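# Pour granules from round-bottom flask into vial

## Task

Transfer the granules out of the round-bottom flask and into the vial. A small remainder left in the flask or funnel is acceptable, but nothing may be spilled. At the end the flask must stand upright in its cork ring and the vial upright in its stand. The ring, the stand and the tray must not be moved. Dropping the glass flask more than a few centimetres may break it, and that counts as failure.

## Robot and tools

Robot: two UR-type arms, left_arm and right_arm. Each has a Robotiq 140 mm gripper and a wrist camera, and each sits on its own carriage on one shared floor track. left_rail carries left_arm and is always the carriage further toward +y. right_rail carries right_arm. These names do not match the left and right sides of the images. Each arm base is at x = 0, y = its carriage position_m, z = 0.04 m, and faces +x.

Scene frame: fixed to the table. The table top is z = 0 and +z is up. +x is the direction the arms face and +y points to their left. The track runs along y at x = 0, with y = 0 at its middle, and the table starts at x = 0.17 m. Reported hand positions are in metres, quaternions are wxyz, and velocities are in m/s and rad/s. Printed hand positions can be slightly wrong, more so at long reach.

execute_actions(actions, cameras): "actions" is a list holding one action, or an empty list to just read state and images. "cameras" picks which images come back: omit it, null or ["all"] for all, [] for none. Cameras: cam_high, cam_flask, cam_tray, cam_vial, cam_left_wrist, cam_right_wrist.

An action can contain:
- "rows": up to 15 rows, each applied for one control step of 1/30 s.
- "steps": 1 to 450, default 15, and at least the number of rows. After the last row the arms keep heading to that row's targets for the remaining steps.
- "until": a condition on rail fields, or {"all": {"status": "ended"}} or {"any": {"status": "ended"}}. Numeric tests need a comparison such as [">=", 0.5]. It ends the action early but does not halt the arms.
- A rail command, described below.

Each row is one flat list of 18 numbers, each in [-1, 1], covering both arms. The order is: left_arm's 6 joints (shoulder pan, shoulder lift, elbow, wrist 1, wrist 2, wrist 3), then left gripper position, force_limit and speed, then the same 9 values for right_arm.

Joint values are offsets, not poses. They are measured from the Joint targets in force when the action begins, not from the previous row, so sending the same offset again in a later call moves the joint further. Scale: 1.0 = 1.326 rad for shoulder pan and lift, and 1.989 rad for elbow and the three wrists. Positive means a larger joint angle. Stated ranges are ±6.283 rad, except the elbow at ±3.142. A call asking more than 0.010 rad beyond a range is refused.

Motion limits: target speed is capped at 1.88 rad/s for the shoulders and 2.83 rad/s for the other joints. Targets may lead the measured angle by at most 0.383 rad (shoulders) or 0.575 rad (others). Targets are also scaled back if they would put the gripper more than 100 mm from where it is. Big moves therefore need several calls, and a move cut short has to be sent again. To keep an arm still, send zeros for its joints.

Gripper values are absolute commands, not offsets:
- position: +1 is fully open (140 mm), about -0.8 is where the pads touch, and -1 closes until blocked.
- force_limit: -1 ≈ 14 N, 0 ≈ 60 N, +1 ≈ 107 N.
- speed: -1 ≈ 30 mm/s, 0 ≈ 140 mm/s, +1 ≈ 250 mm/s.

To leave a gripper unchanged, repeat its last three numbers; a 0 is a real command. A grip has succeeded when object_status reads 2. The codes are: 0 moving, 1 blocked while opening, 2 blocked while closing, 3 reached target or pads met. To squeeze harder, raise force_limit and nudge position (for example -1 to -0.98). position_measured runs from 3 (open) to 230 (closed). The fingers can fold: grip near the fingertips, and avoid pressing the tips onto surfaces. Closing pushes the tips about 24 mm further out. The pinch point (end_effector_position) lies between the closed pads. The fingertips reach about 33 mm past it when closed and 9 mm when open.

Rails: send {"left_rail": {"position_m": ...}} to set where the carriage goes (left_rail -0.8 to 1.5 m, right_rail -1.5 to 0.8 m). Other fields are speed_m_s (0.01 to 1) and acceleration_factor (0.1 to 1); {"stop": true} brakes. Then wait with {"steps": n, "until": {"left_rail": {"position_status": ["!=", "moving"]}}}. Let the carriage arrive before aiming the hand at scene points. Carriages must stay about 0.78 m apart. position_status can read moving, done, contact_stop, time_out, stopped, stopped_with_arm, stopped_for_other_arm or stopped_for_other_carriage. position_answer is taken or not_taken.

Result lines:
- Joint positions and Joint velocities: for each arm, rail first, then the six joints.
- Joint targets: what later offsets are counted from.
- Joint torques, and Wrist force/torque in the gripper's own axes (including a peak reading).
- end effector pose and velocity, Tool commands, object_status.
- Warnings such as "joint sent to its limit", "joint command not followed", MOTOR HOT, and fault lines.

zoom_image(camera, region): returns a closer view of [x0, y0, x1, y1] in pixels of the latest full 896x504 image, at most 504x504.

zero_wrist_force(arm): tares that arm's wrist sensor.

read_manual(section): returns licence text only.

finished_scene(scene): the first call asks for a check; a second call ends the scene for good.

Avoid:
- contact torque at the joint load limits (shoulders 287, elbow 130, wrists 46.9 N m);
- outside force near 150 N, which stops the arm for 10 s;
- collisions between the arms;
- drops, slams, and letting go of moving parts;
- twisting or levering the gripper;
- spilling granules, tipping or dropping the flask;
- knocking anything out of the work area;
- holding an arm stretched out for long, which heats the motors.

Each tool is called after ">>>" as name([rows], argument=value, ...), one row to a line, values as JSON.

## Session

I'll start by reading the current state and all camera images.

>>> execute_actions(actions=[])

Scene clock: 0.00 s.
left_arm: end_effector_position=(+0.6290, +1.2544, +0.1760) position_measured=3 object_status=3 end_effector_quat_wxyz=(+0.000, +0.000, +1.000, +0.000) end_effector_velocity=(+0.000, +0.000, +0.000) end_effector_angular_velocity=(+0.000, +0.000, +0.000) | right_arm: end_effector_position=(+0.6290, -0.8684, +0.1760) position_measured=3 object_status=3 end_effector_quat_wxyz=(+0.000, +0.000, +1.000, +0.000) end_effector_velocity=(+0.000, +0.000, -0.001) end_effector_angular_velocity=(+0.000, +0.001, -0.001)
Joint positions: left_arm=[1.254 -0.281 -1.556 2.144 -2.158 -1.571 -0.281] | right_arm=[-0.868 -0.281 -1.556 2.144 -2.158 -1.571 -0.281]
Joint velocities: left_arm=[0 -0.001 0 0 0 0 0] | right_arm=[0 0 0.001 0 0 0 0.001]
Joint torques (N m): no reading
Wrist force (N): no reading
Wrist torque (N m): no reading
Wrist force, peak (N): no reading
Joint targets: left_arm=[1.254 -0.281 -1.556 2.144 -2.158 -1.571 -0.280] | right_arm=[-0.868 -0.280 -1.556 2.144 -2.158 -1.571 -0.280]
Tool commands: left_gripper/position=+1.0 left_gripper/force_limit=+1.0 left_gripper/speed=+1.0 right_gripper/position=+1.0 right_gripper/force_limit=+1.0 right_gripper/speed=+1.0
left_rail: position_m=1.254 position_status=done
right_rail: position_m=-0.868 position_status=done

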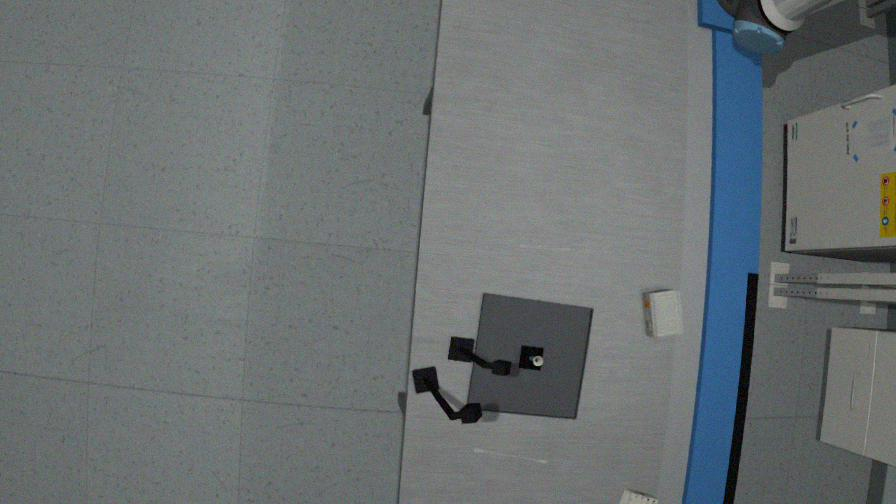

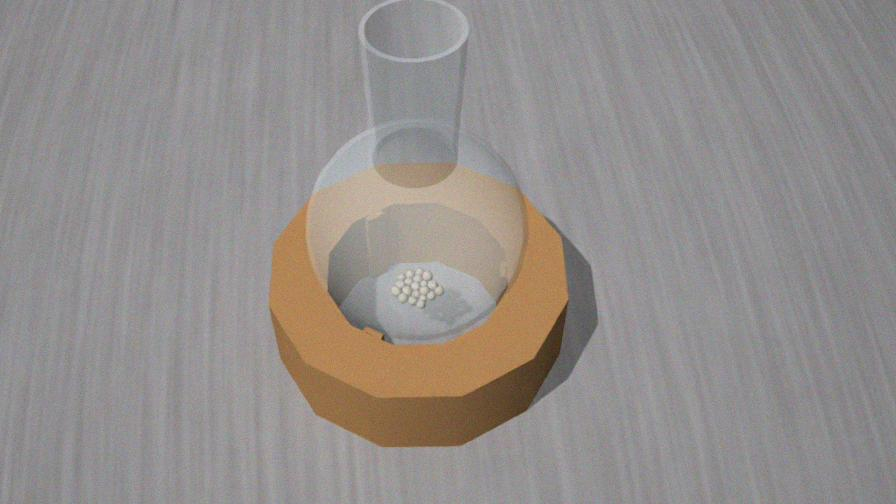

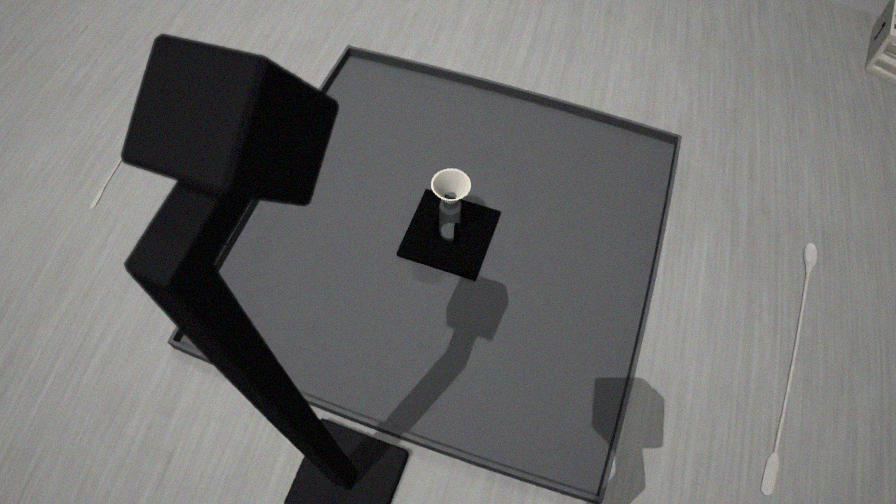

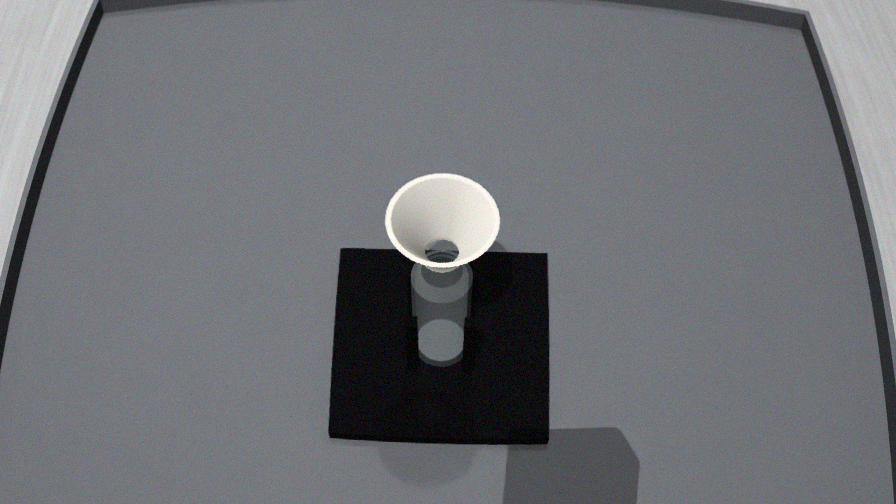

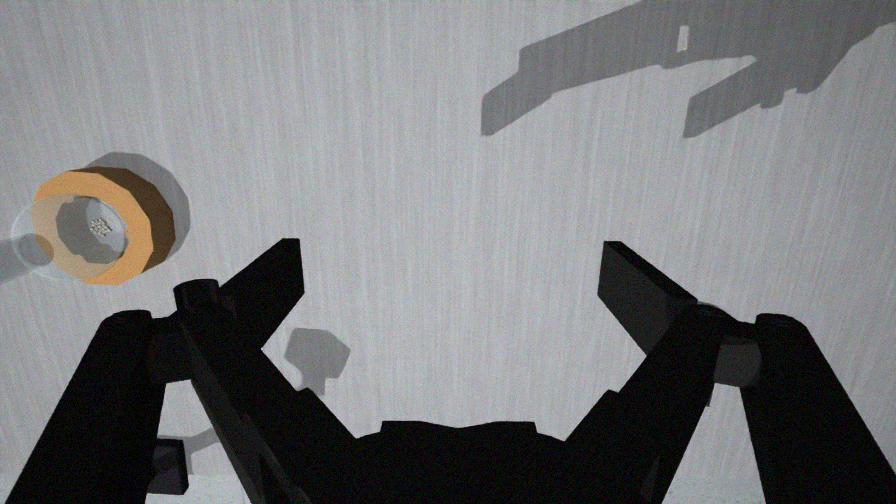

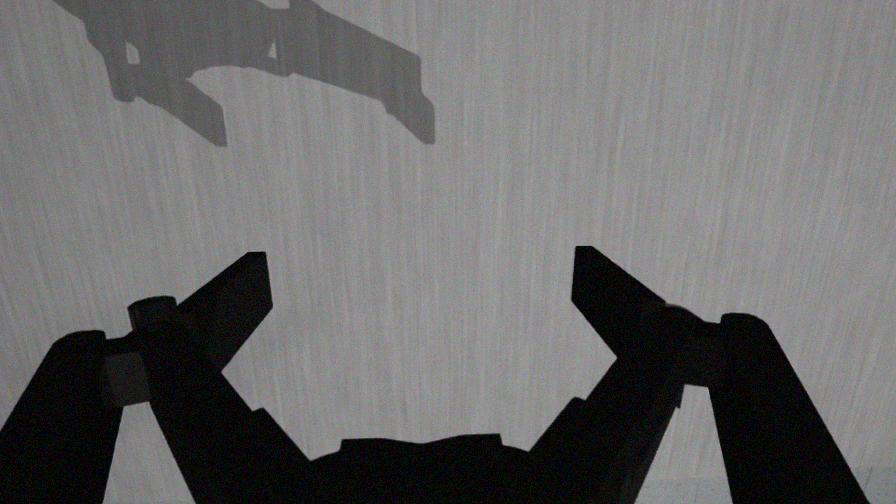

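>>> zoom_image(camera="cam_flask", region=[230, 0, 630, 300])

>>> zoom_image(camera="cam_vial", region=[300, 140, 600, 460])

>>> zoom_image(camera="cam_left_wrist", region=[0, 120, 240, 320])

>>> zoom_image(camera="cam_high", region=[390, 270, 640, 450])

Scaled by 1.260 from the camera's 896x504 image, which has a finer 1280x720 frame.

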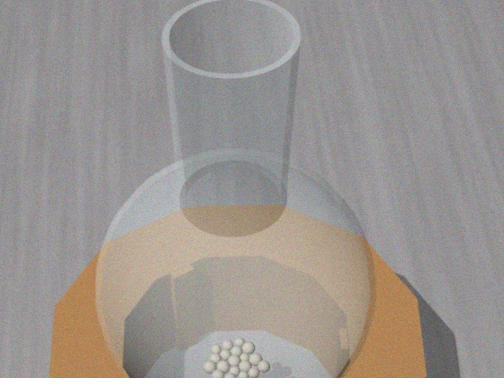

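Scaled by 1.575 from the camera's 896x504 image, which has a finer 1280x720 frame.

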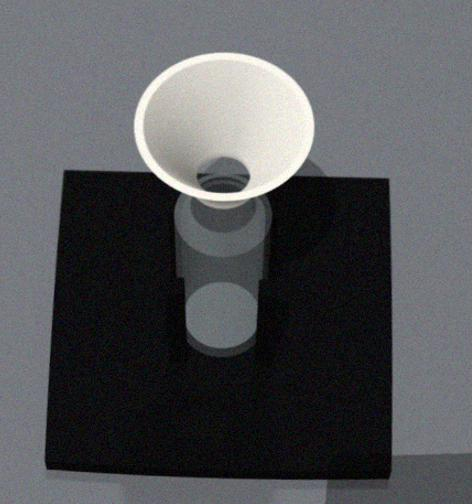

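Scaled by 2.100 from the camera's 896x504 image, which has a finer 1280x720 frame.

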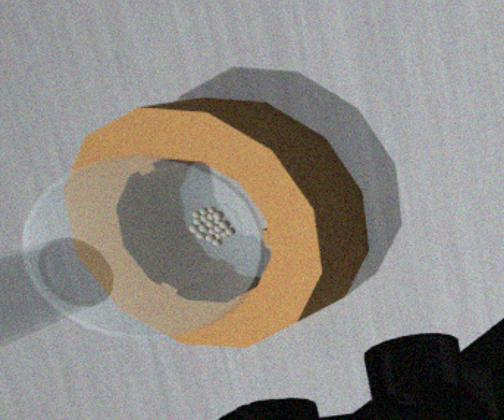

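Scaled by 2.016 from the camera's 896x504 image, which has a finer 1280x720 frame.

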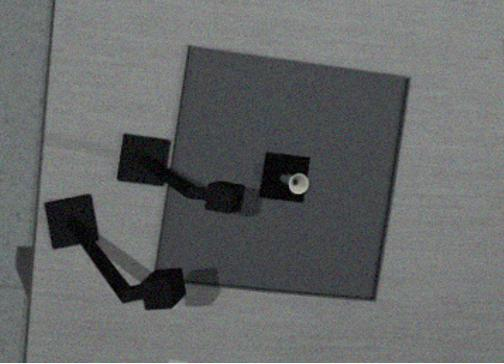

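>>> zoom_image(camera="cam_left_wrist", region=[220, 210, 360, 330])

>>> zoom_image(camera="cam_left_wrist", region=[560, 210, 700, 330])

>>> zoom_image(camera="cam_left_wrist", region=[100, 400, 300, 504])

>>> zoom_image(camera="cam_tray", region=[370, 140, 530, 300])

Scaled by 3.600 from the camera's 896x504 image, which has a finer 1280x720 frame.

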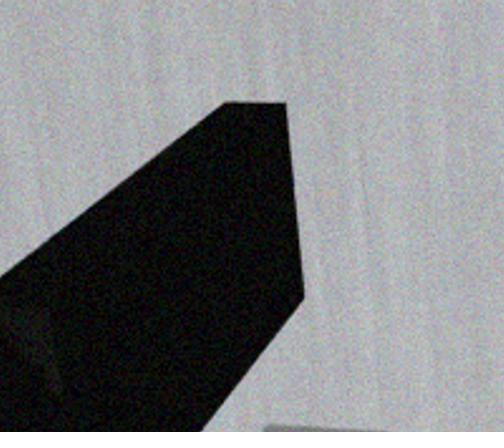

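Scaled by 3.600 from the camera's 896x504 image, which has a finer 1280x720 frame.

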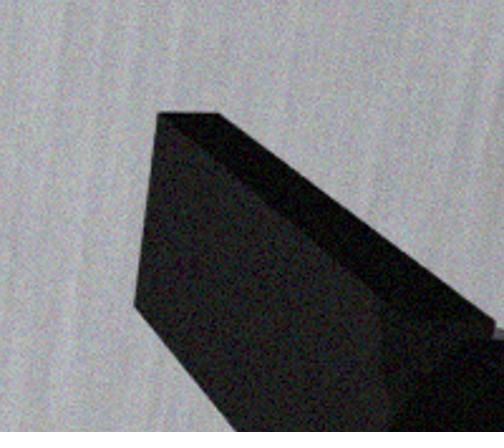

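Scaled by 2.520 from the camera's 896x504 image, which has a finer 1280x720 frame.

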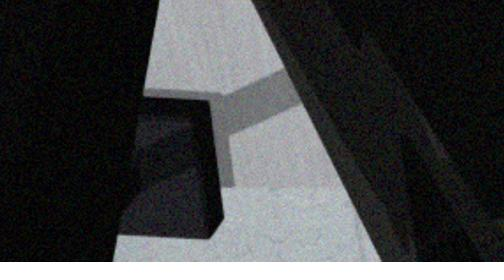

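Scaled by 3.150 from the camera's 896x504 image, which has a finer 1280x720 frame.

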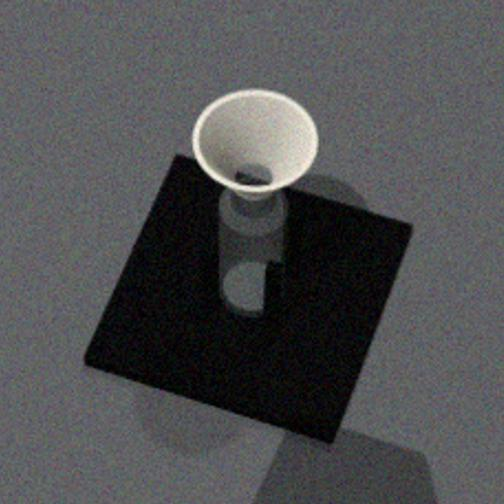

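>>> execute_actions([
  {"left_rail": {"position_m": 1.12}, "steps": 90, "until": {"left_rail": {"position_status": ["!=", "moving"]}}},
], cameras=["cam_left_wrist", "cam_flask"])

Scene clock: 121.13 s.
left_arm: end_effector_position=(+0.6290, +1.1201, +0.1760) position_measured=3 object_status=3 end_effector_quat_wxyz=(+0.000, +0.000, +1.000, +0.000) end_effector_velocity=(+0.000, -0.002, +0.000) end_effector_angular_velocity=(+0.000, +0.000, +0.001) | right_arm: end_effector_position=(+0.6290, -0.8684, +0.1760) position_measured=3 object_status=3 end_effector_quat_wxyz=(+0.000, +0.000, +1.000, +0.000) end_effector_velocity=(+0.001, +0.001, +0.001) end_effector_angular_velocity=(+0.000, -0.002, +0.002)
Joint positions: left_arm=[1.12 -0.281 -1.556 2.144 -2.158 -1.571 -0.281] | right_arm=[-0.868 -0.281 -1.556 2.144 -2.158 -1.571 -0.281]
Joint velocities: left_arm=[-0.001 0 0 0 0 0 -0.001] | right_arm=[0 0.001 0 -0.001 -0.001 0 0]
Joint torques (N m): left_arm=[1.19 -46.3 -40.58 -5.02 0.44 0.37] | right_arm=[1.58 -42.81 -40.39 -4.77 0.48 0.91]
Wrist force (N): left_arm=[0.0 -0.2 -0.1] | right_arm=[0.0 0.3 0.3]
Wrist torque (N m): left_arm=[-0.04 -0.01 0.00] | right_arm=[0.07 0.00 0.00]
Wrist force, peak (N): left_arm=[-0.2 2.3 -0.1] | right_arm=[-0.4 0.3 0.9]
Joint targets: left_arm=[1.120 -0.281 -1.556 2.144 -2.158 -1.571 -0.280] | right_arm=[-0.868 -0.280 -1.556 2.144 -2.158 -1.571 -0.280]
Tool commands: left_gripper/position=+1.0 left_gripper/force_limit=+1.0 left_gripper/speed=+1.0 right_gripper/position=+1.0 right_gripper/force_limit=+1.0 right_gripper/speed=+1.0
left_rail: position_m=1.120 position_status=done
right_rail: position_m=-0.868 position_status=done
Images, in order (width x height): cam_flask 896x504, cam_left_wrist 896x504.

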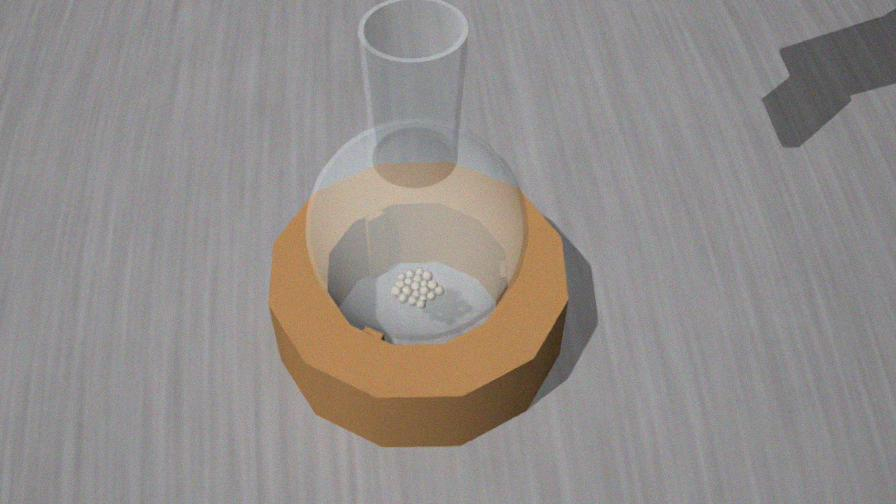

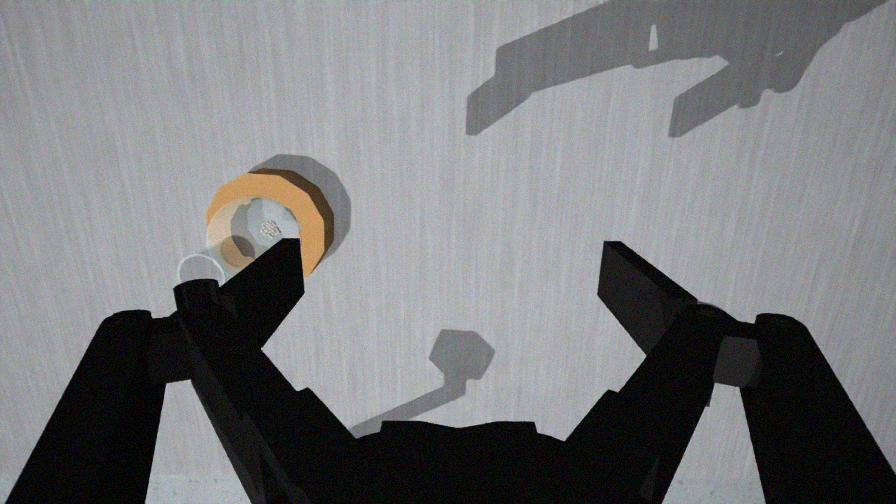

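>>> zoom_image(camera="cam_left_wrist", region=[160, 140, 360, 310])

>>> zoom_image(camera="cam_flask", region=[320, 0, 520, 200])

>>> zoom_image(camera="cam_left_wrist", region=[340, 300, 520, 460])

Scaled by 2.520 from the camera's 896x504 image, which has a finer 1280x720 frame.

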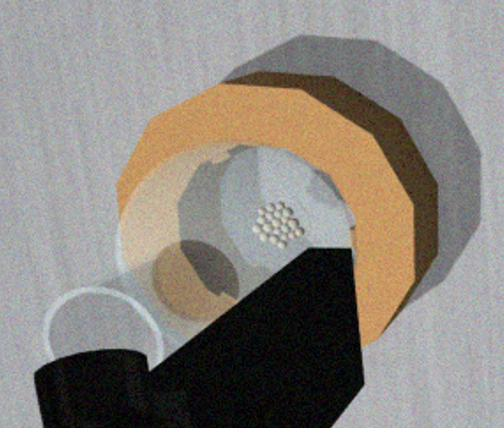

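Scaled by 2.520 from the camera's 896x504 image, which has a finer 1280x720 frame.

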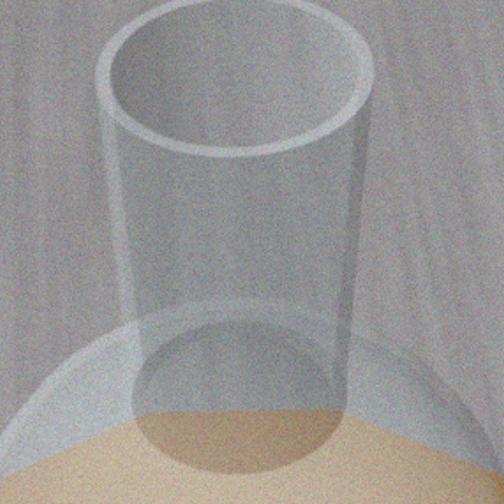

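Scaled by 2.800 from the camera's 896x504 image, which has a finer 1280x720 frame.

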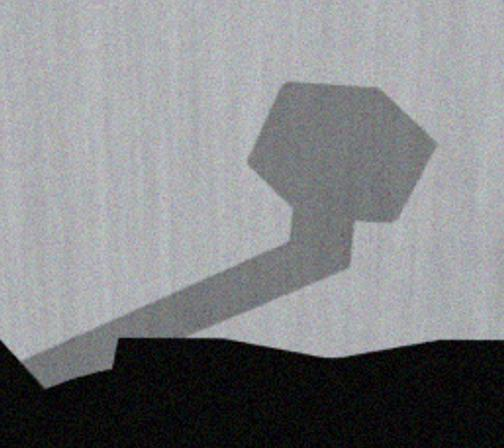

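>>> execute_actions(actions=[], cameras=["cam_high", "cam_tray"])

>>> zoom_image(camera="cam_high", region=[560, 270, 760, 504])

>>> zoom_image(camera="cam_tray", region=[700, 0, 896, 200])

Scene clock: 698.40 s.
left_arm: end_effector_position=(+0.6290, +1.1200, +0.1760) position_measured=3 object_status=3 end_effector_quat_wxyz=(+0.000, +0.000, +1.000, +0.000) end_effector_velocity=(+0.000, +0.000, +0.000) end_effector_angular_velocity=(+0.000, +0.000, +0.001) | right_arm: end_effector_position=(+0.6290, -0.8684, +0.1760) position_measured=3 object_status=3 end_effector_quat_wxyz=(+0.000, +0.000, +1.000, +0.000) end_effector_velocity=(-0.001, +0.001, -0.001) end_effector_angular_velocity=(+0.001, +0.002, +0.002)
Joint positions: left_arm=[1.12 -0.281 -1.556 2.144 -2.158 -1.571 -0.281] | right_arm=[-0.868 -0.281 -1.556 2.144 -2.158 -1.571 -0.281]
Joint velocities: left_arm=[0 0 0 0 0 0 -0.001] | right_arm=[0 0.001 0.001 0.001 0.001 0 0]
Joint torques (N m): left_arm=[0.01 -46.55 -40.88 -4.83 0.32 0.48] | right_arm=[0.4 -44.27 -40.02 -4.35 0.3 0.14]
Wrist force (N): left_arm=[-0.1 -0.1 -0.4] | right_arm=[-0.2 0.1 0.3]
Wrist torque (N m): left_arm=[-0.03 0.03 0.00] | right_arm=[0.01 0.05 0.01]
Wrist force, peak (N): left_arm=[0.1 0.5 -0.8] | right_arm=[-0.2 0.4 0.9]
Joint targets: left_arm=[1.120 -0.281 -1.556 2.144 -2.158 -1.571 -0.280] | right_arm=[-0.868 -0.280 -1.556 2.144 -2.158 -1.571 -0.280]
Tool commands: left_gripper/position=+1.0 left_gripper/force_limit=+1.0 left_gripper/speed=+1.0 right_gripper/position=+1.0 right_gripper/force_limit=+1.0 right_gripper/speed=+1.0
left_rail: position_m=1.120 position_status=done
right_rail: position_m=-0.868 position_status=done
Images, in order (width x height): cam_high 896x504, cam_tray 896x504.

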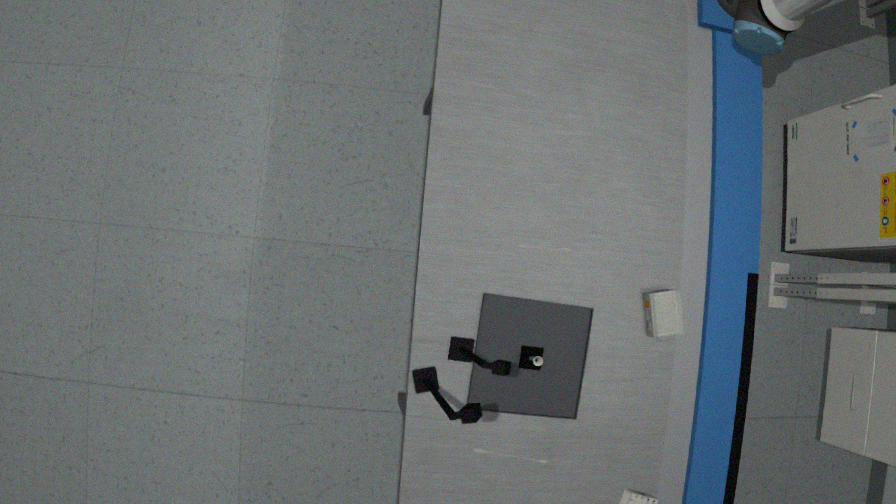

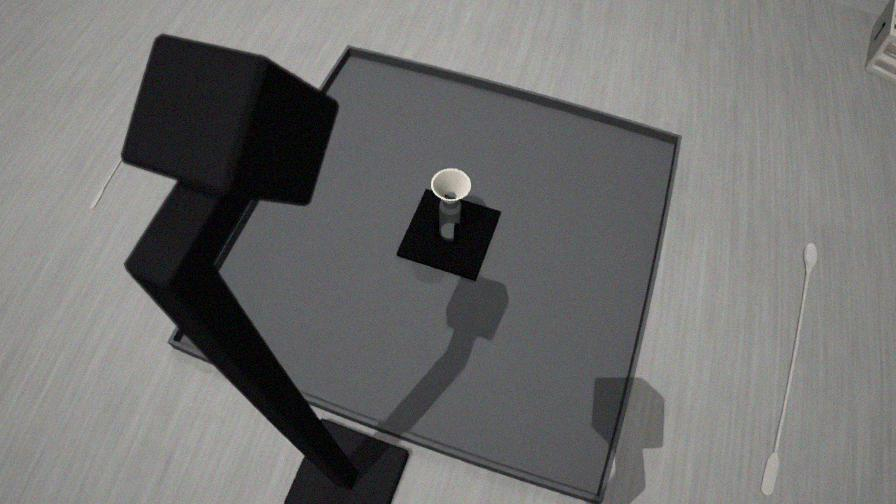

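Scaled by 2.154 from the camera's 896x504 image, which has a finer 1280x720 frame.

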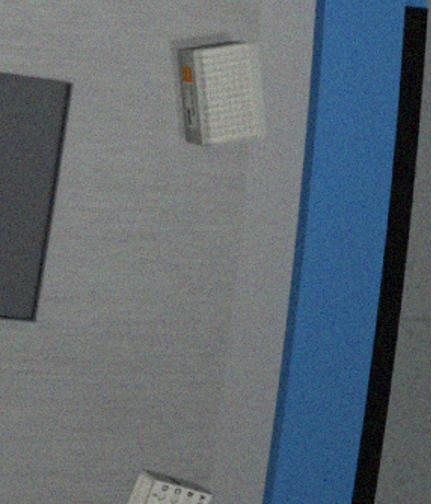

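Scaled by 2.520 from the camera's 896x504 image, which has a finer 1280x720 frame.

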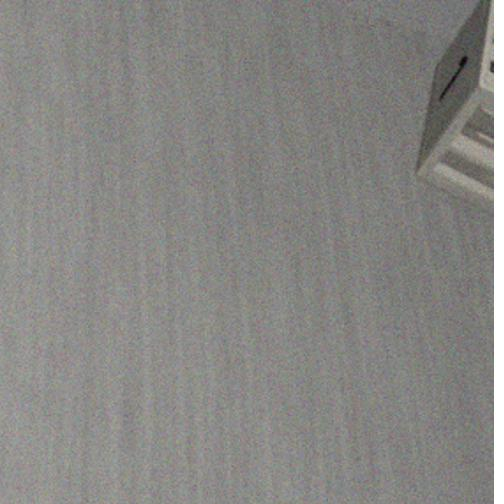

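>>> execute_actions([
  {"rows": [
[0.0007,0,0,0,0.0017,0.0004,1,1,1,0,0,0,0,0,0,1,1,1],
[0.0052,0,0,0,0.0067,0.0027,1,1,1,0,0,0,0,0,0,1,1,1],
[0.0158,0,0,0,0.0151,0.0082,1,1,1,0,0,0,0,0,0,1,1,1],
[0.0333,0,0,0,0.0268,0.0172,1,1,1,0,0,0,0,0,0,1,1,1],
[0.0573,0,0,0,0.0419,0.0296,1,1,1,0,0,0,0,0,0,1,1,1],
[0.0867,0,0,0,0.0603,0.0447,1,1,1,0,0,0,0,0,0,1,1,1],
[0.1196,0,0,0,0.0821,0.0616,1,1,1,0,0,0,0,0,0,1,1,1],
[0.1536,0,0,0,0.1072,0.0792,1,1,1,0,0,0,0,0,0,1,1,1],
[0.1865,0,0,0,0.1357,0.0961,1,1,1,0,0,0,0,0,0,1,1,1],
[0.2159,0,0,0,0.1676,0.1112,1,1,1,0,0,0,0,0,0,1,1,1],
[0.2399,0,0,0,0.2028,0.1236,1,1,1,0,0,0,0,0,0,1,1,1],
[0.2574,0,0,0,0.2413,0.1326,1,1,1,0,0,0,0,0,0,1,1,1],
[0.2680,0,0,0,0.2832,0.1381,1,1,1,0,0,0,0,0,0,1,1,1],
[0.2725,0,0,0,0.3285,0.1404,1,1,1,0,0,0,0,0,0,1,1,1],
[0.2732,0,0,0,1.0,0.1408,1,1,1,0,0,0,0,0,0,1,1,1]
], "steps": 42},
], cameras=["cam_left_wrist"])

Scene clock: 823.83 s.
left_arm: end_effector_position=(+0.5680, +1.6723, +0.4748) position_measured=3 object_status=3 end_effector_quat_wxyz=(-0.019, -0.030, +0.749, +0.662) end_effector_velocity=(+0.000, +0.000, +0.002) end_effector_angular_velocity=(+0.003, -0.001, +0.000) | right_arm: end_effector_position=(+0.6290, -0.8684, +0.1760) position_measured=3 object_status=3 end_effector_quat_wxyz=(+0.000, +0.000, +1.000, +0.000) end_effector_velocity=(+0.001, -0.001, +0.001) end_effector_angular_velocity=(+0.001, -0.002, -0.001)
Joint positions: left_arm=[1.12 0.068 -1.556 2.144 -2.158 -0.123 -0.011] | right_arm=[-0.868 -0.281 -1.556 2.144 -2.158 -1.571 -0.281]
Joint velocities: left_arm=[0 0 0 -0.001 0 0.003 0] | right_arm=[0 -0.001 0 -0.002 0 0.001 0]
Joint torques (N m): left_arm=[13.63 -46.31 -40.72 -4.68 5.19 3.29] | right_arm=[-1.78 -43.49 -39.9 -4.54 0.51 0.56]
Wrist force (N): left_arm=[-0.4 0.7 0.3] | right_arm=[0.1 0.5 0.7]
Wrist torque (N m): left_arm=[0.19 -0.01 -0.10] | right_arm=[0.10 -0.01 0.01]
Wrist force, peak (N): left_arm=[-0.2 -5.6 -0.4] | right_arm=[0.3 0.6 1.0]
Joint targets: left_arm=[1.120 0.069 -1.556 2.144 -2.158 -0.123 -0.011] | right_arm=[-0.868 -0.280 -1.556 2.144 -2.158 -1.571 -0.280]
left_rail: position_m=1.120 position_status=done
right_rail: position_m=-0.868 position_status=done
Images, in order (width x height): cam_left_wrist 896x504.

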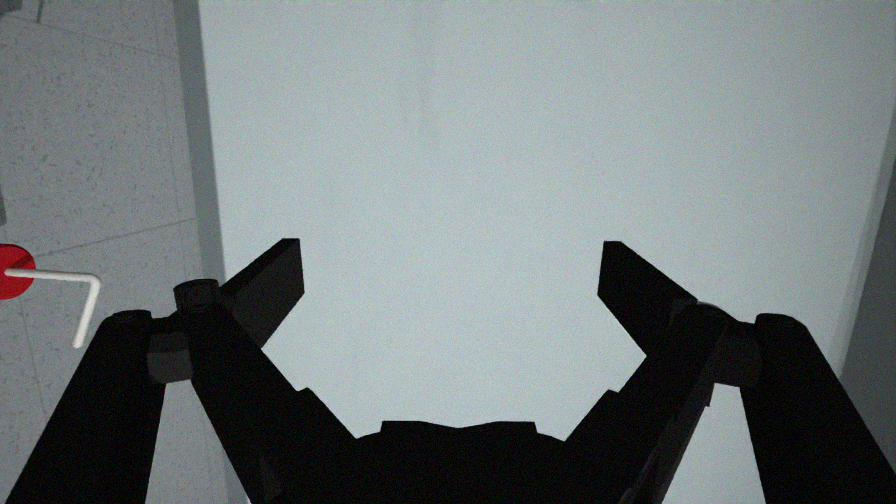

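>>> execute_actions(actions=[], cameras=["cam_high","cam_flask","cam_left_wrist"])

Scene clock: 866.63 s.
left_arm: end_effector_position=(+0.5679, +1.6724, +0.4750) position_measured=3 object_status=3 end_effector_quat_wxyz=(-0.019, -0.030, +0.749, +0.662) end_effector_velocity=(+0.000, +0.000, +0.000) end_effector_angular_velocity=(+0.000, -0.001, +0.001) | right_arm: end_effector_position=(+0.6290, -0.8684, +0.1760) position_measured=3 object_status=3 end_effector_quat_wxyz=(+0.000, +0.000, +1.000, +0.000) end_effector_velocity=(+0.001, +0.000, +0.001) end_effector_angular_velocity=(-0.001, -0.002, +0.001)
Joint positions: left_arm=[1.12 0.069 -1.556 2.144 -2.158 -0.123 -0.011] | right_arm=[-0.868 -0.281 -1.556 2.144 -2.158 -1.571 -0.281]
Joint velocities: left_arm=[0 0.001 0 0 0 0 -0.001] | right_arm=[0 0.001 -0.001 0 -0.001 -0.001 0]
Joint torques (N m): left_arm=[10.68 -45.59 -40.94 -4.56 5.38 3.06] | right_arm=[0.74 -44.12 -40.4 -4.6 0.27 0.55]
Wrist force (N): left_arm=[-0.2 0.4 0.3] | right_arm=[0.1 0.1 0.7]
Wrist torque (N m): left_arm=[0.12 -0.06 -0.10] | right_arm=[0.03 -0.03 0.01]
Wrist force, peak (N): left_arm=[-0.3 0.9 0.5] | right_arm=[0.0 0.3 1.0]
Joint targets: left_arm=[1.120 0.069 -1.556 2.144 -2.158 -0.123 -0.011] | right_arm=[-0.868 -0.280 -1.556 2.144 -2.158 -1.571 -0.280]
Tool commands: left_gripper/position=+1.0 left_gripper/force_limit=+1.0 left_gripper/speed=+1.0 right_gripper/position=+1.0 right_gripper/force_limit=+1.0 right_gripper/speed=+1.0
left_rail: position_m=1.120 position_status=done
right_rail: position_m=-0.868 position_status=done
Images, in order (width x height): cam_high 896x504, cam_flask 896x504, cam_left_wrist 896x504.

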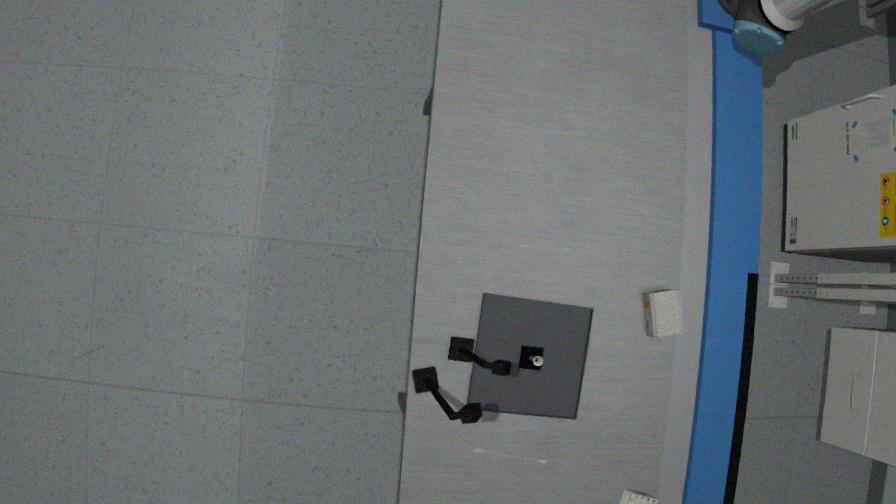

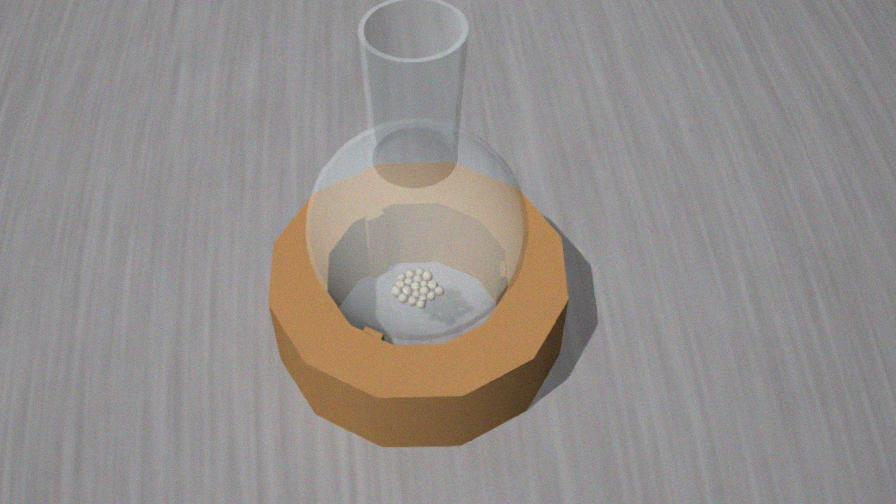

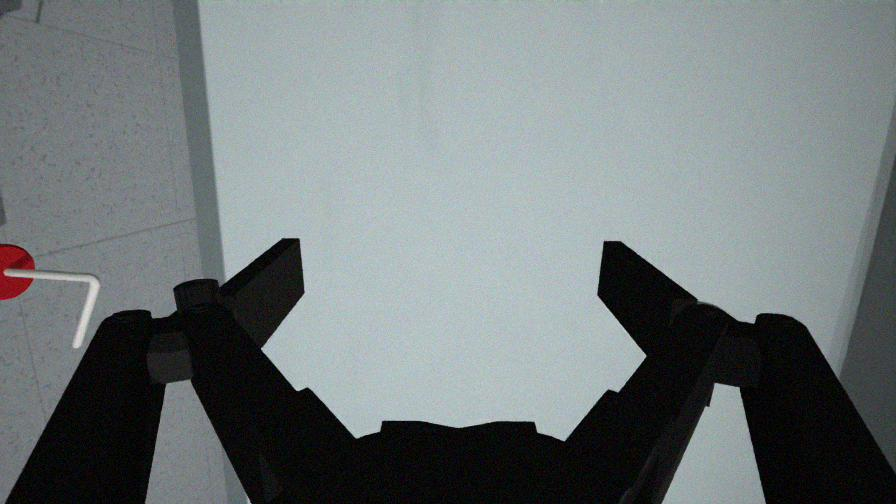

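>>> execute_actions([
  {"rows": [[0,0.0002,0.0006,0.0014,0.0027,0,1,1,1,0,0,0,0,0,0,1,1,1],[0.0002,0.0014,0.0040,0.0102,0.0192,0.0001,1,1,1,0,0,0,0,0,0,1,1,1],[0.0005,0.0041,0.0122,0.0307,0.0579,0.0003,1,1,1,0,0,0,0,0,0,1,1,1],[0.0011,0.0087,0.0257,0.0647,0.1219,0.0007,1,1,1,0,0,0,0,0,0,1,1,1],[0.0020,0.0150,0.0442,0.1115,0.2099,0.0012,1,1,1,0,0,0,0,0,0,1,1,1],[0.0030,0.0227,0.0669,0.1685,0.3174,0.0017,1,1,1,0,0,0,0,0,0,1,1,1],[0.0041,0.0313,0.0922,0.2324,0.4377,0.0024,1,1,1,0,0,0,0,0,0,1,1,1],[0.0052,0.0402,0.1185,0.2986,0.5623,0.0031,1,1,1,0,0,0,0,0,0,1,1,1],[0.0063,0.0488,0.1438,0.3625,0.6826,0.0038,1,1,1,0,0,0,0,0,0,1,1,1],[0.0073,0.0565,0.1665,0.4195,0.7901,0.0043,1,1,1,0,0,0,0,0,0,1,1,1],[0.0082,0.0628,0.1850,0.4663,0.8781,0.0048,1,1,1,0,0,0,0,0,0,1,1,1],[0.0088,0.0674,0.1985,0.5003,0.9421,0.0052,1,1,1,0,0,0,0,0,0,1,1,1],[0.0091,0.0701,0.2067,0.5208,0.9808,0.0054,1,1,1,0,0,0,0,0,0,1,1,1],[0.0093,0.0713,0.2101,0.5296,0.9973,0.0055,1,1,1,0,0,0,0,0,0,1,1,1],[0.0093,0.0715,0.2107,0.5310,1.0,0.0055,1,1,1,0,0,0,0,0,0,1,1,1]], "steps": 80, "left_rail": {"position_m": 0.902}},
], cameras=["cam_high","cam_flask","cam_left_wrist"])

Scene clock: 955.20 s.
left_arm: end_effector_position=(+0.6432, +1.0294, +0.2006) position_measured=3 object_status=3 end_effector_quat_wxyz=(+0.075, +0.703, -0.076, +0.703) end_effector_velocity=(+0.001, +0.000, +0.000) end_effector_angular_velocity=(-0.001, +0.000, +0.000) | right_arm: end_effector_position=(+0.6290, -0.8684, +0.1760) position_measured=3 object_status=3 end_effector_quat_wxyz=(+0.000, +0.000, +1.000, +0.000) end_effector_velocity=(-0.001, +0.000, +0.000) end_effector_angular_velocity=(+0.000, +0.001, +0.001)
Joint positions: left_arm=[0.902 0.081 -1.462 2.563 -1.102 1.866 0] | right_arm=[-0.868 -0.281 -1.556 2.144 -2.158 -1.571 -0.281]
Joint velocities: left_arm=[0 0 0 -0.001 0 0 -0.001] | right_arm=[0 0.001 0 0.001 0 0 0]
Joint torques (N m): left_arm=[12.44 -22.69 -12.01 -1.19 2.66 3.18] | right_arm=[1.77 -44.54 -40.05 -4.53 0.07 0.87]
Wrist force (N): left_arm=[-1.8 -0.6 0.2] | right_arm=[-0.3 0.3 0.4]
Wrist torque (N m): left_arm=[0.09 0.31 -0.03] | right_arm=[0.06 0.06 0.01]
Wrist force, peak (N): left_arm=[-1.8 7.1 2.5] | right_arm=[0.1 0.4 0.8]
Joint targets: left_arm=[0.902 0.081 -1.462 2.563 -1.102 1.866 0.000] | right_arm=[-0.868 -0.280 -1.556 2.144 -2.158 -1.571 -0.280]
left_rail: position_m=0.902 position_status=done
right_rail: position_m=-0.868 position_status=done
Images, in order (width x height): cam_high 896x504, cam_flask 896x504, cam_left_wrist 896x504.

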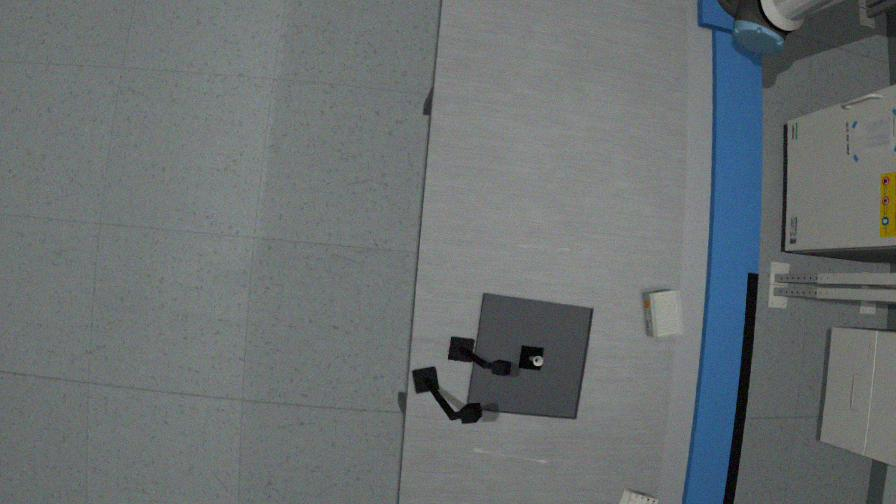

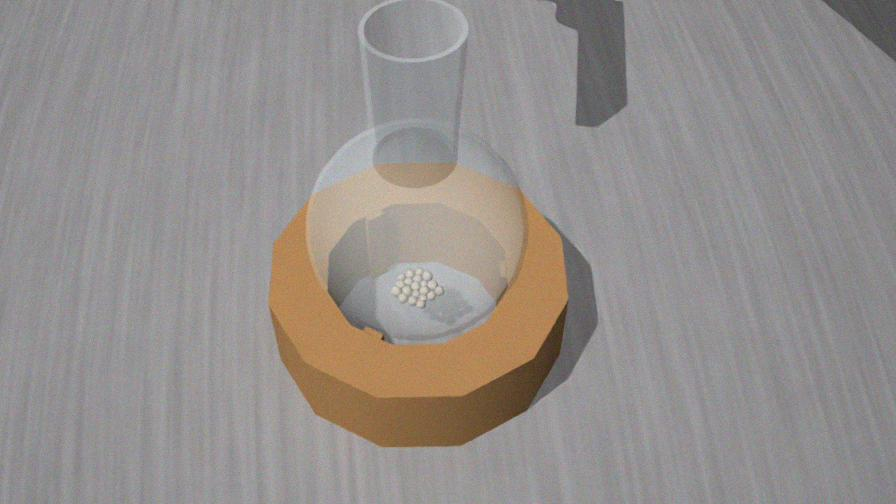

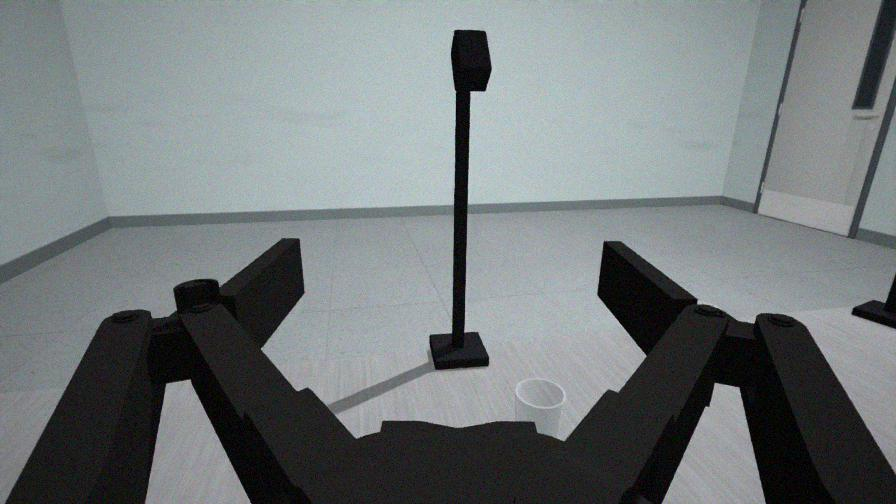

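>>> zoom_image(camera="cam_left_wrist", region=[480, 350, 600, 450])

Scaled by 4.200 from the camera's 896x504 image, which has a finer 1280x720 frame.

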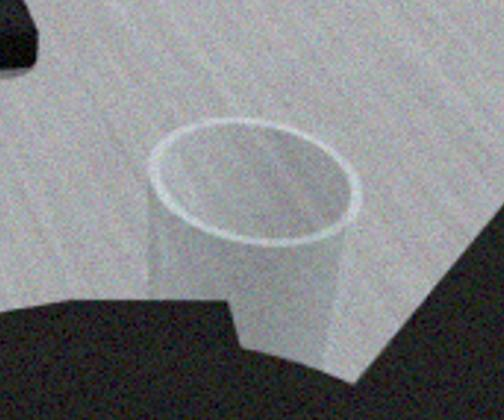

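>>> execute_actions([
  {"rows": [[0,0.0003,0,-0.0002,0.0002,0,1,1,1,0,0,0,0,0,0,1,1,1],[0,0.0020,0.0002,-0.0015,0.0013,0,1,1,1,0,0,0,0,0,0,1,1,1],[0,0.0060,0.0006,-0.0046,0.0039,0,1,1,1,0,0,0,0,0,0,1,1,1],[0,0.0126,0.0012,-0.0096,0.0083,0,1,1,1,0,0,0,0,0,0,1,1,1],[0,0.0218,0.0020,-0.0165,0.0142,0,1,1,1,0,0,0,0,0,0,1,1,1],[0,0.0329,0.0031,-0.0250,0.0215,0,1,1,1,0,0,0,0,0,0,1,1,1],[0,0.0454,0.0042,-0.0345,0.0297,0,1,1,1,0,0,0,0,0,0,1,1,1],[0,0.0583,0.0055,-0.0443,0.0381,0,1,1,1,0,0,0,0,0,0,1,1,1],[0,0.0708,0.0066,-0.0538,0.0463,0,1,1,1,0,0,0,0,0,0,1,1,1],[0,0.0819,0.0077,-0.0623,0.0536,0,1,1,1,0,0,0,0,0,0,1,1,1],[0,0.0911,0.0085,-0.0692,0.0595,0,1,1,1,0,0,0,0,0,0,1,1,1],[0,0.0977,0.0091,-0.0742,0.0639,0,1,1,1,0,0,0,0,0,0,1,1,1],[0,0.1017,0.0095,-0.0773,0.0665,0,1,1,1,0,0,0,0,0,0,1,1,1],[0,0.1034,0.0097,-0.0786,0.0676,0,1,1,1,0,0,0,0,0,0,1,1,1],[0,0.1037,0.0097,-0.0788,0.0678,0,1,1,1,0,0,0,0,0,0,1,1,1]], "steps": 20},
], cameras=["cam_high","cam_flask","cam_left_wrist"])

Scene clock: 1012.23 s.
left_arm: end_effector_position=(+0.6306, +0.9854, +0.1517) position_measured=3 object_status=3 end_effector_quat_wxyz=(+0.123, +0.696, -0.123, +0.697) end_effector_velocity=(-0.001, -0.001, -0.001) end_effector_angular_velocity=(-0.001, +0.001, -0.003) | right_arm: end_effector_position=(+0.6290, -0.8684, +0.1760) position_measured=3 object_status=3 end_effector_quat_wxyz=(+0.000, +0.000, +1.000, +0.000) end_effector_velocity=(+0.001, +0.001, +0.001) end_effector_angular_velocity=(+0.000, -0.001, +0.001)
Joint positions: left_arm=[0.902 0.081 -1.325 2.582 -1.259 2.001 0] | right_arm=[-0.868 -0.281 -1.556 2.144 -2.158 -1.571 -0.281]
Joint velocities: left_arm=[0 0 0.003 0.001 -0.003 0.002 -0.001] | right_arm=[0 0.001 0 -0.001 0 0 0]
Joint torques (N m): left_arm=[9.75 -29.75 -2.62 -4.73 2.39 3.3] | right_arm=[1.23 -45.09 -39.76 -4.55 0.33 0.61]
Wrist force (N): left_arm=[-1.7 -1.3 0.1] | right_arm=[-0.1 0.3 0.4]
Wrist torque (N m): left_arm=[-0.09 0.28 -0.02] | right_arm=[0.06 0.01 0.00]
Wrist force, peak (N): left_arm=[-2.9 -0.5 0.6] | right_arm=[-0.3 0.6 0.7]
Joint targets: left_arm=[0.902 0.081 -1.324 2.582 -1.259 2.001 0.000] | right_arm=[-0.868 -0.280 -1.556 2.144 -2.158 -1.571 -0.280]
left_rail: position_m=0.902 position_status=done
right_rail: position_m=-0.868 position_status=done
Images, in order (width x height): cam_high 896x504, cam_flask 896x504, cam_left_wrist 896x504.

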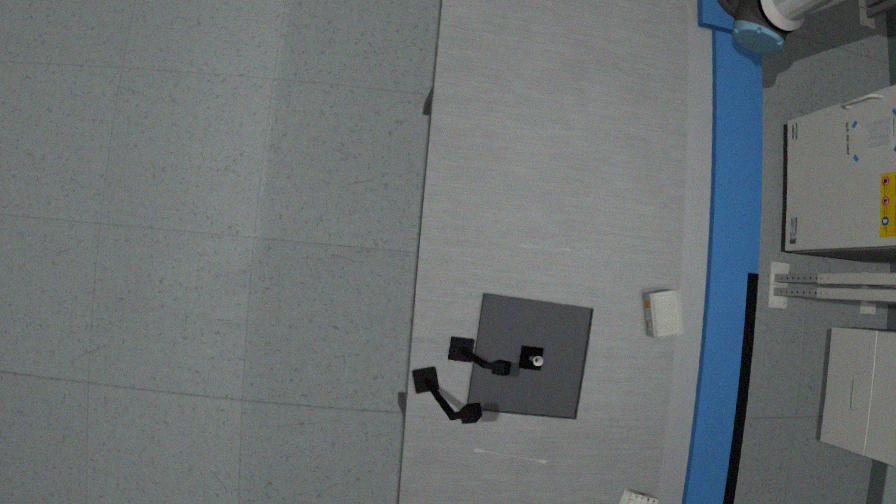

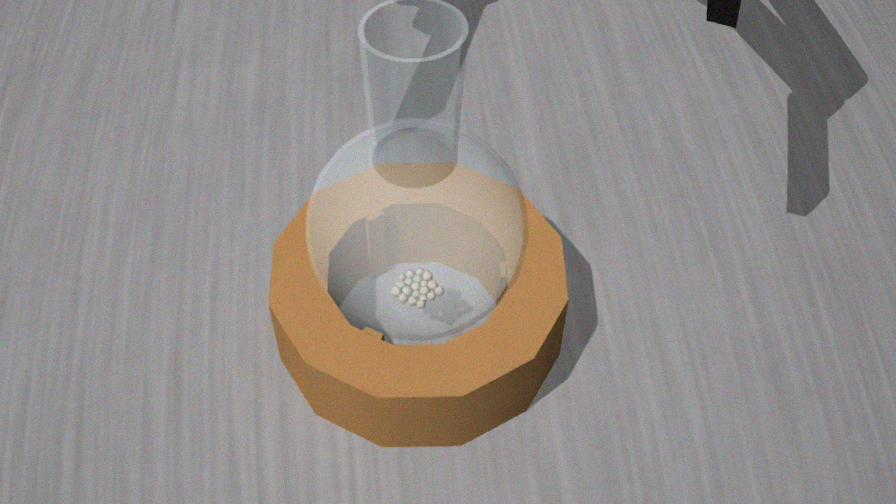

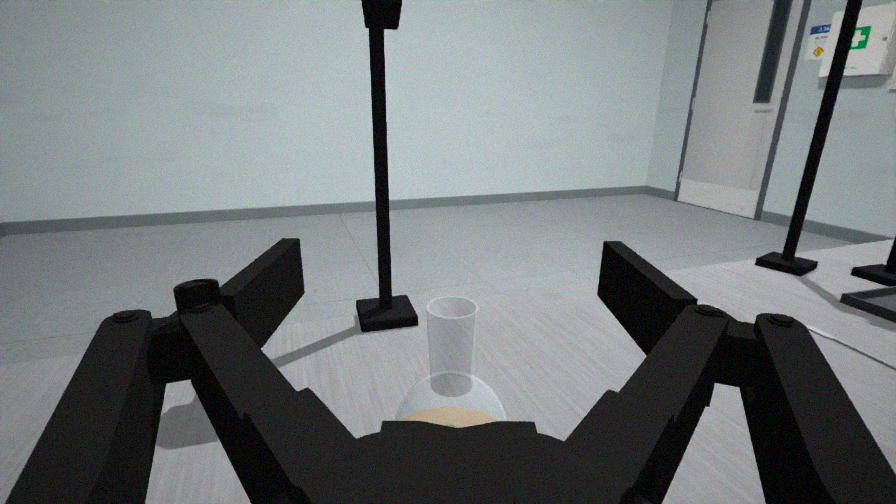

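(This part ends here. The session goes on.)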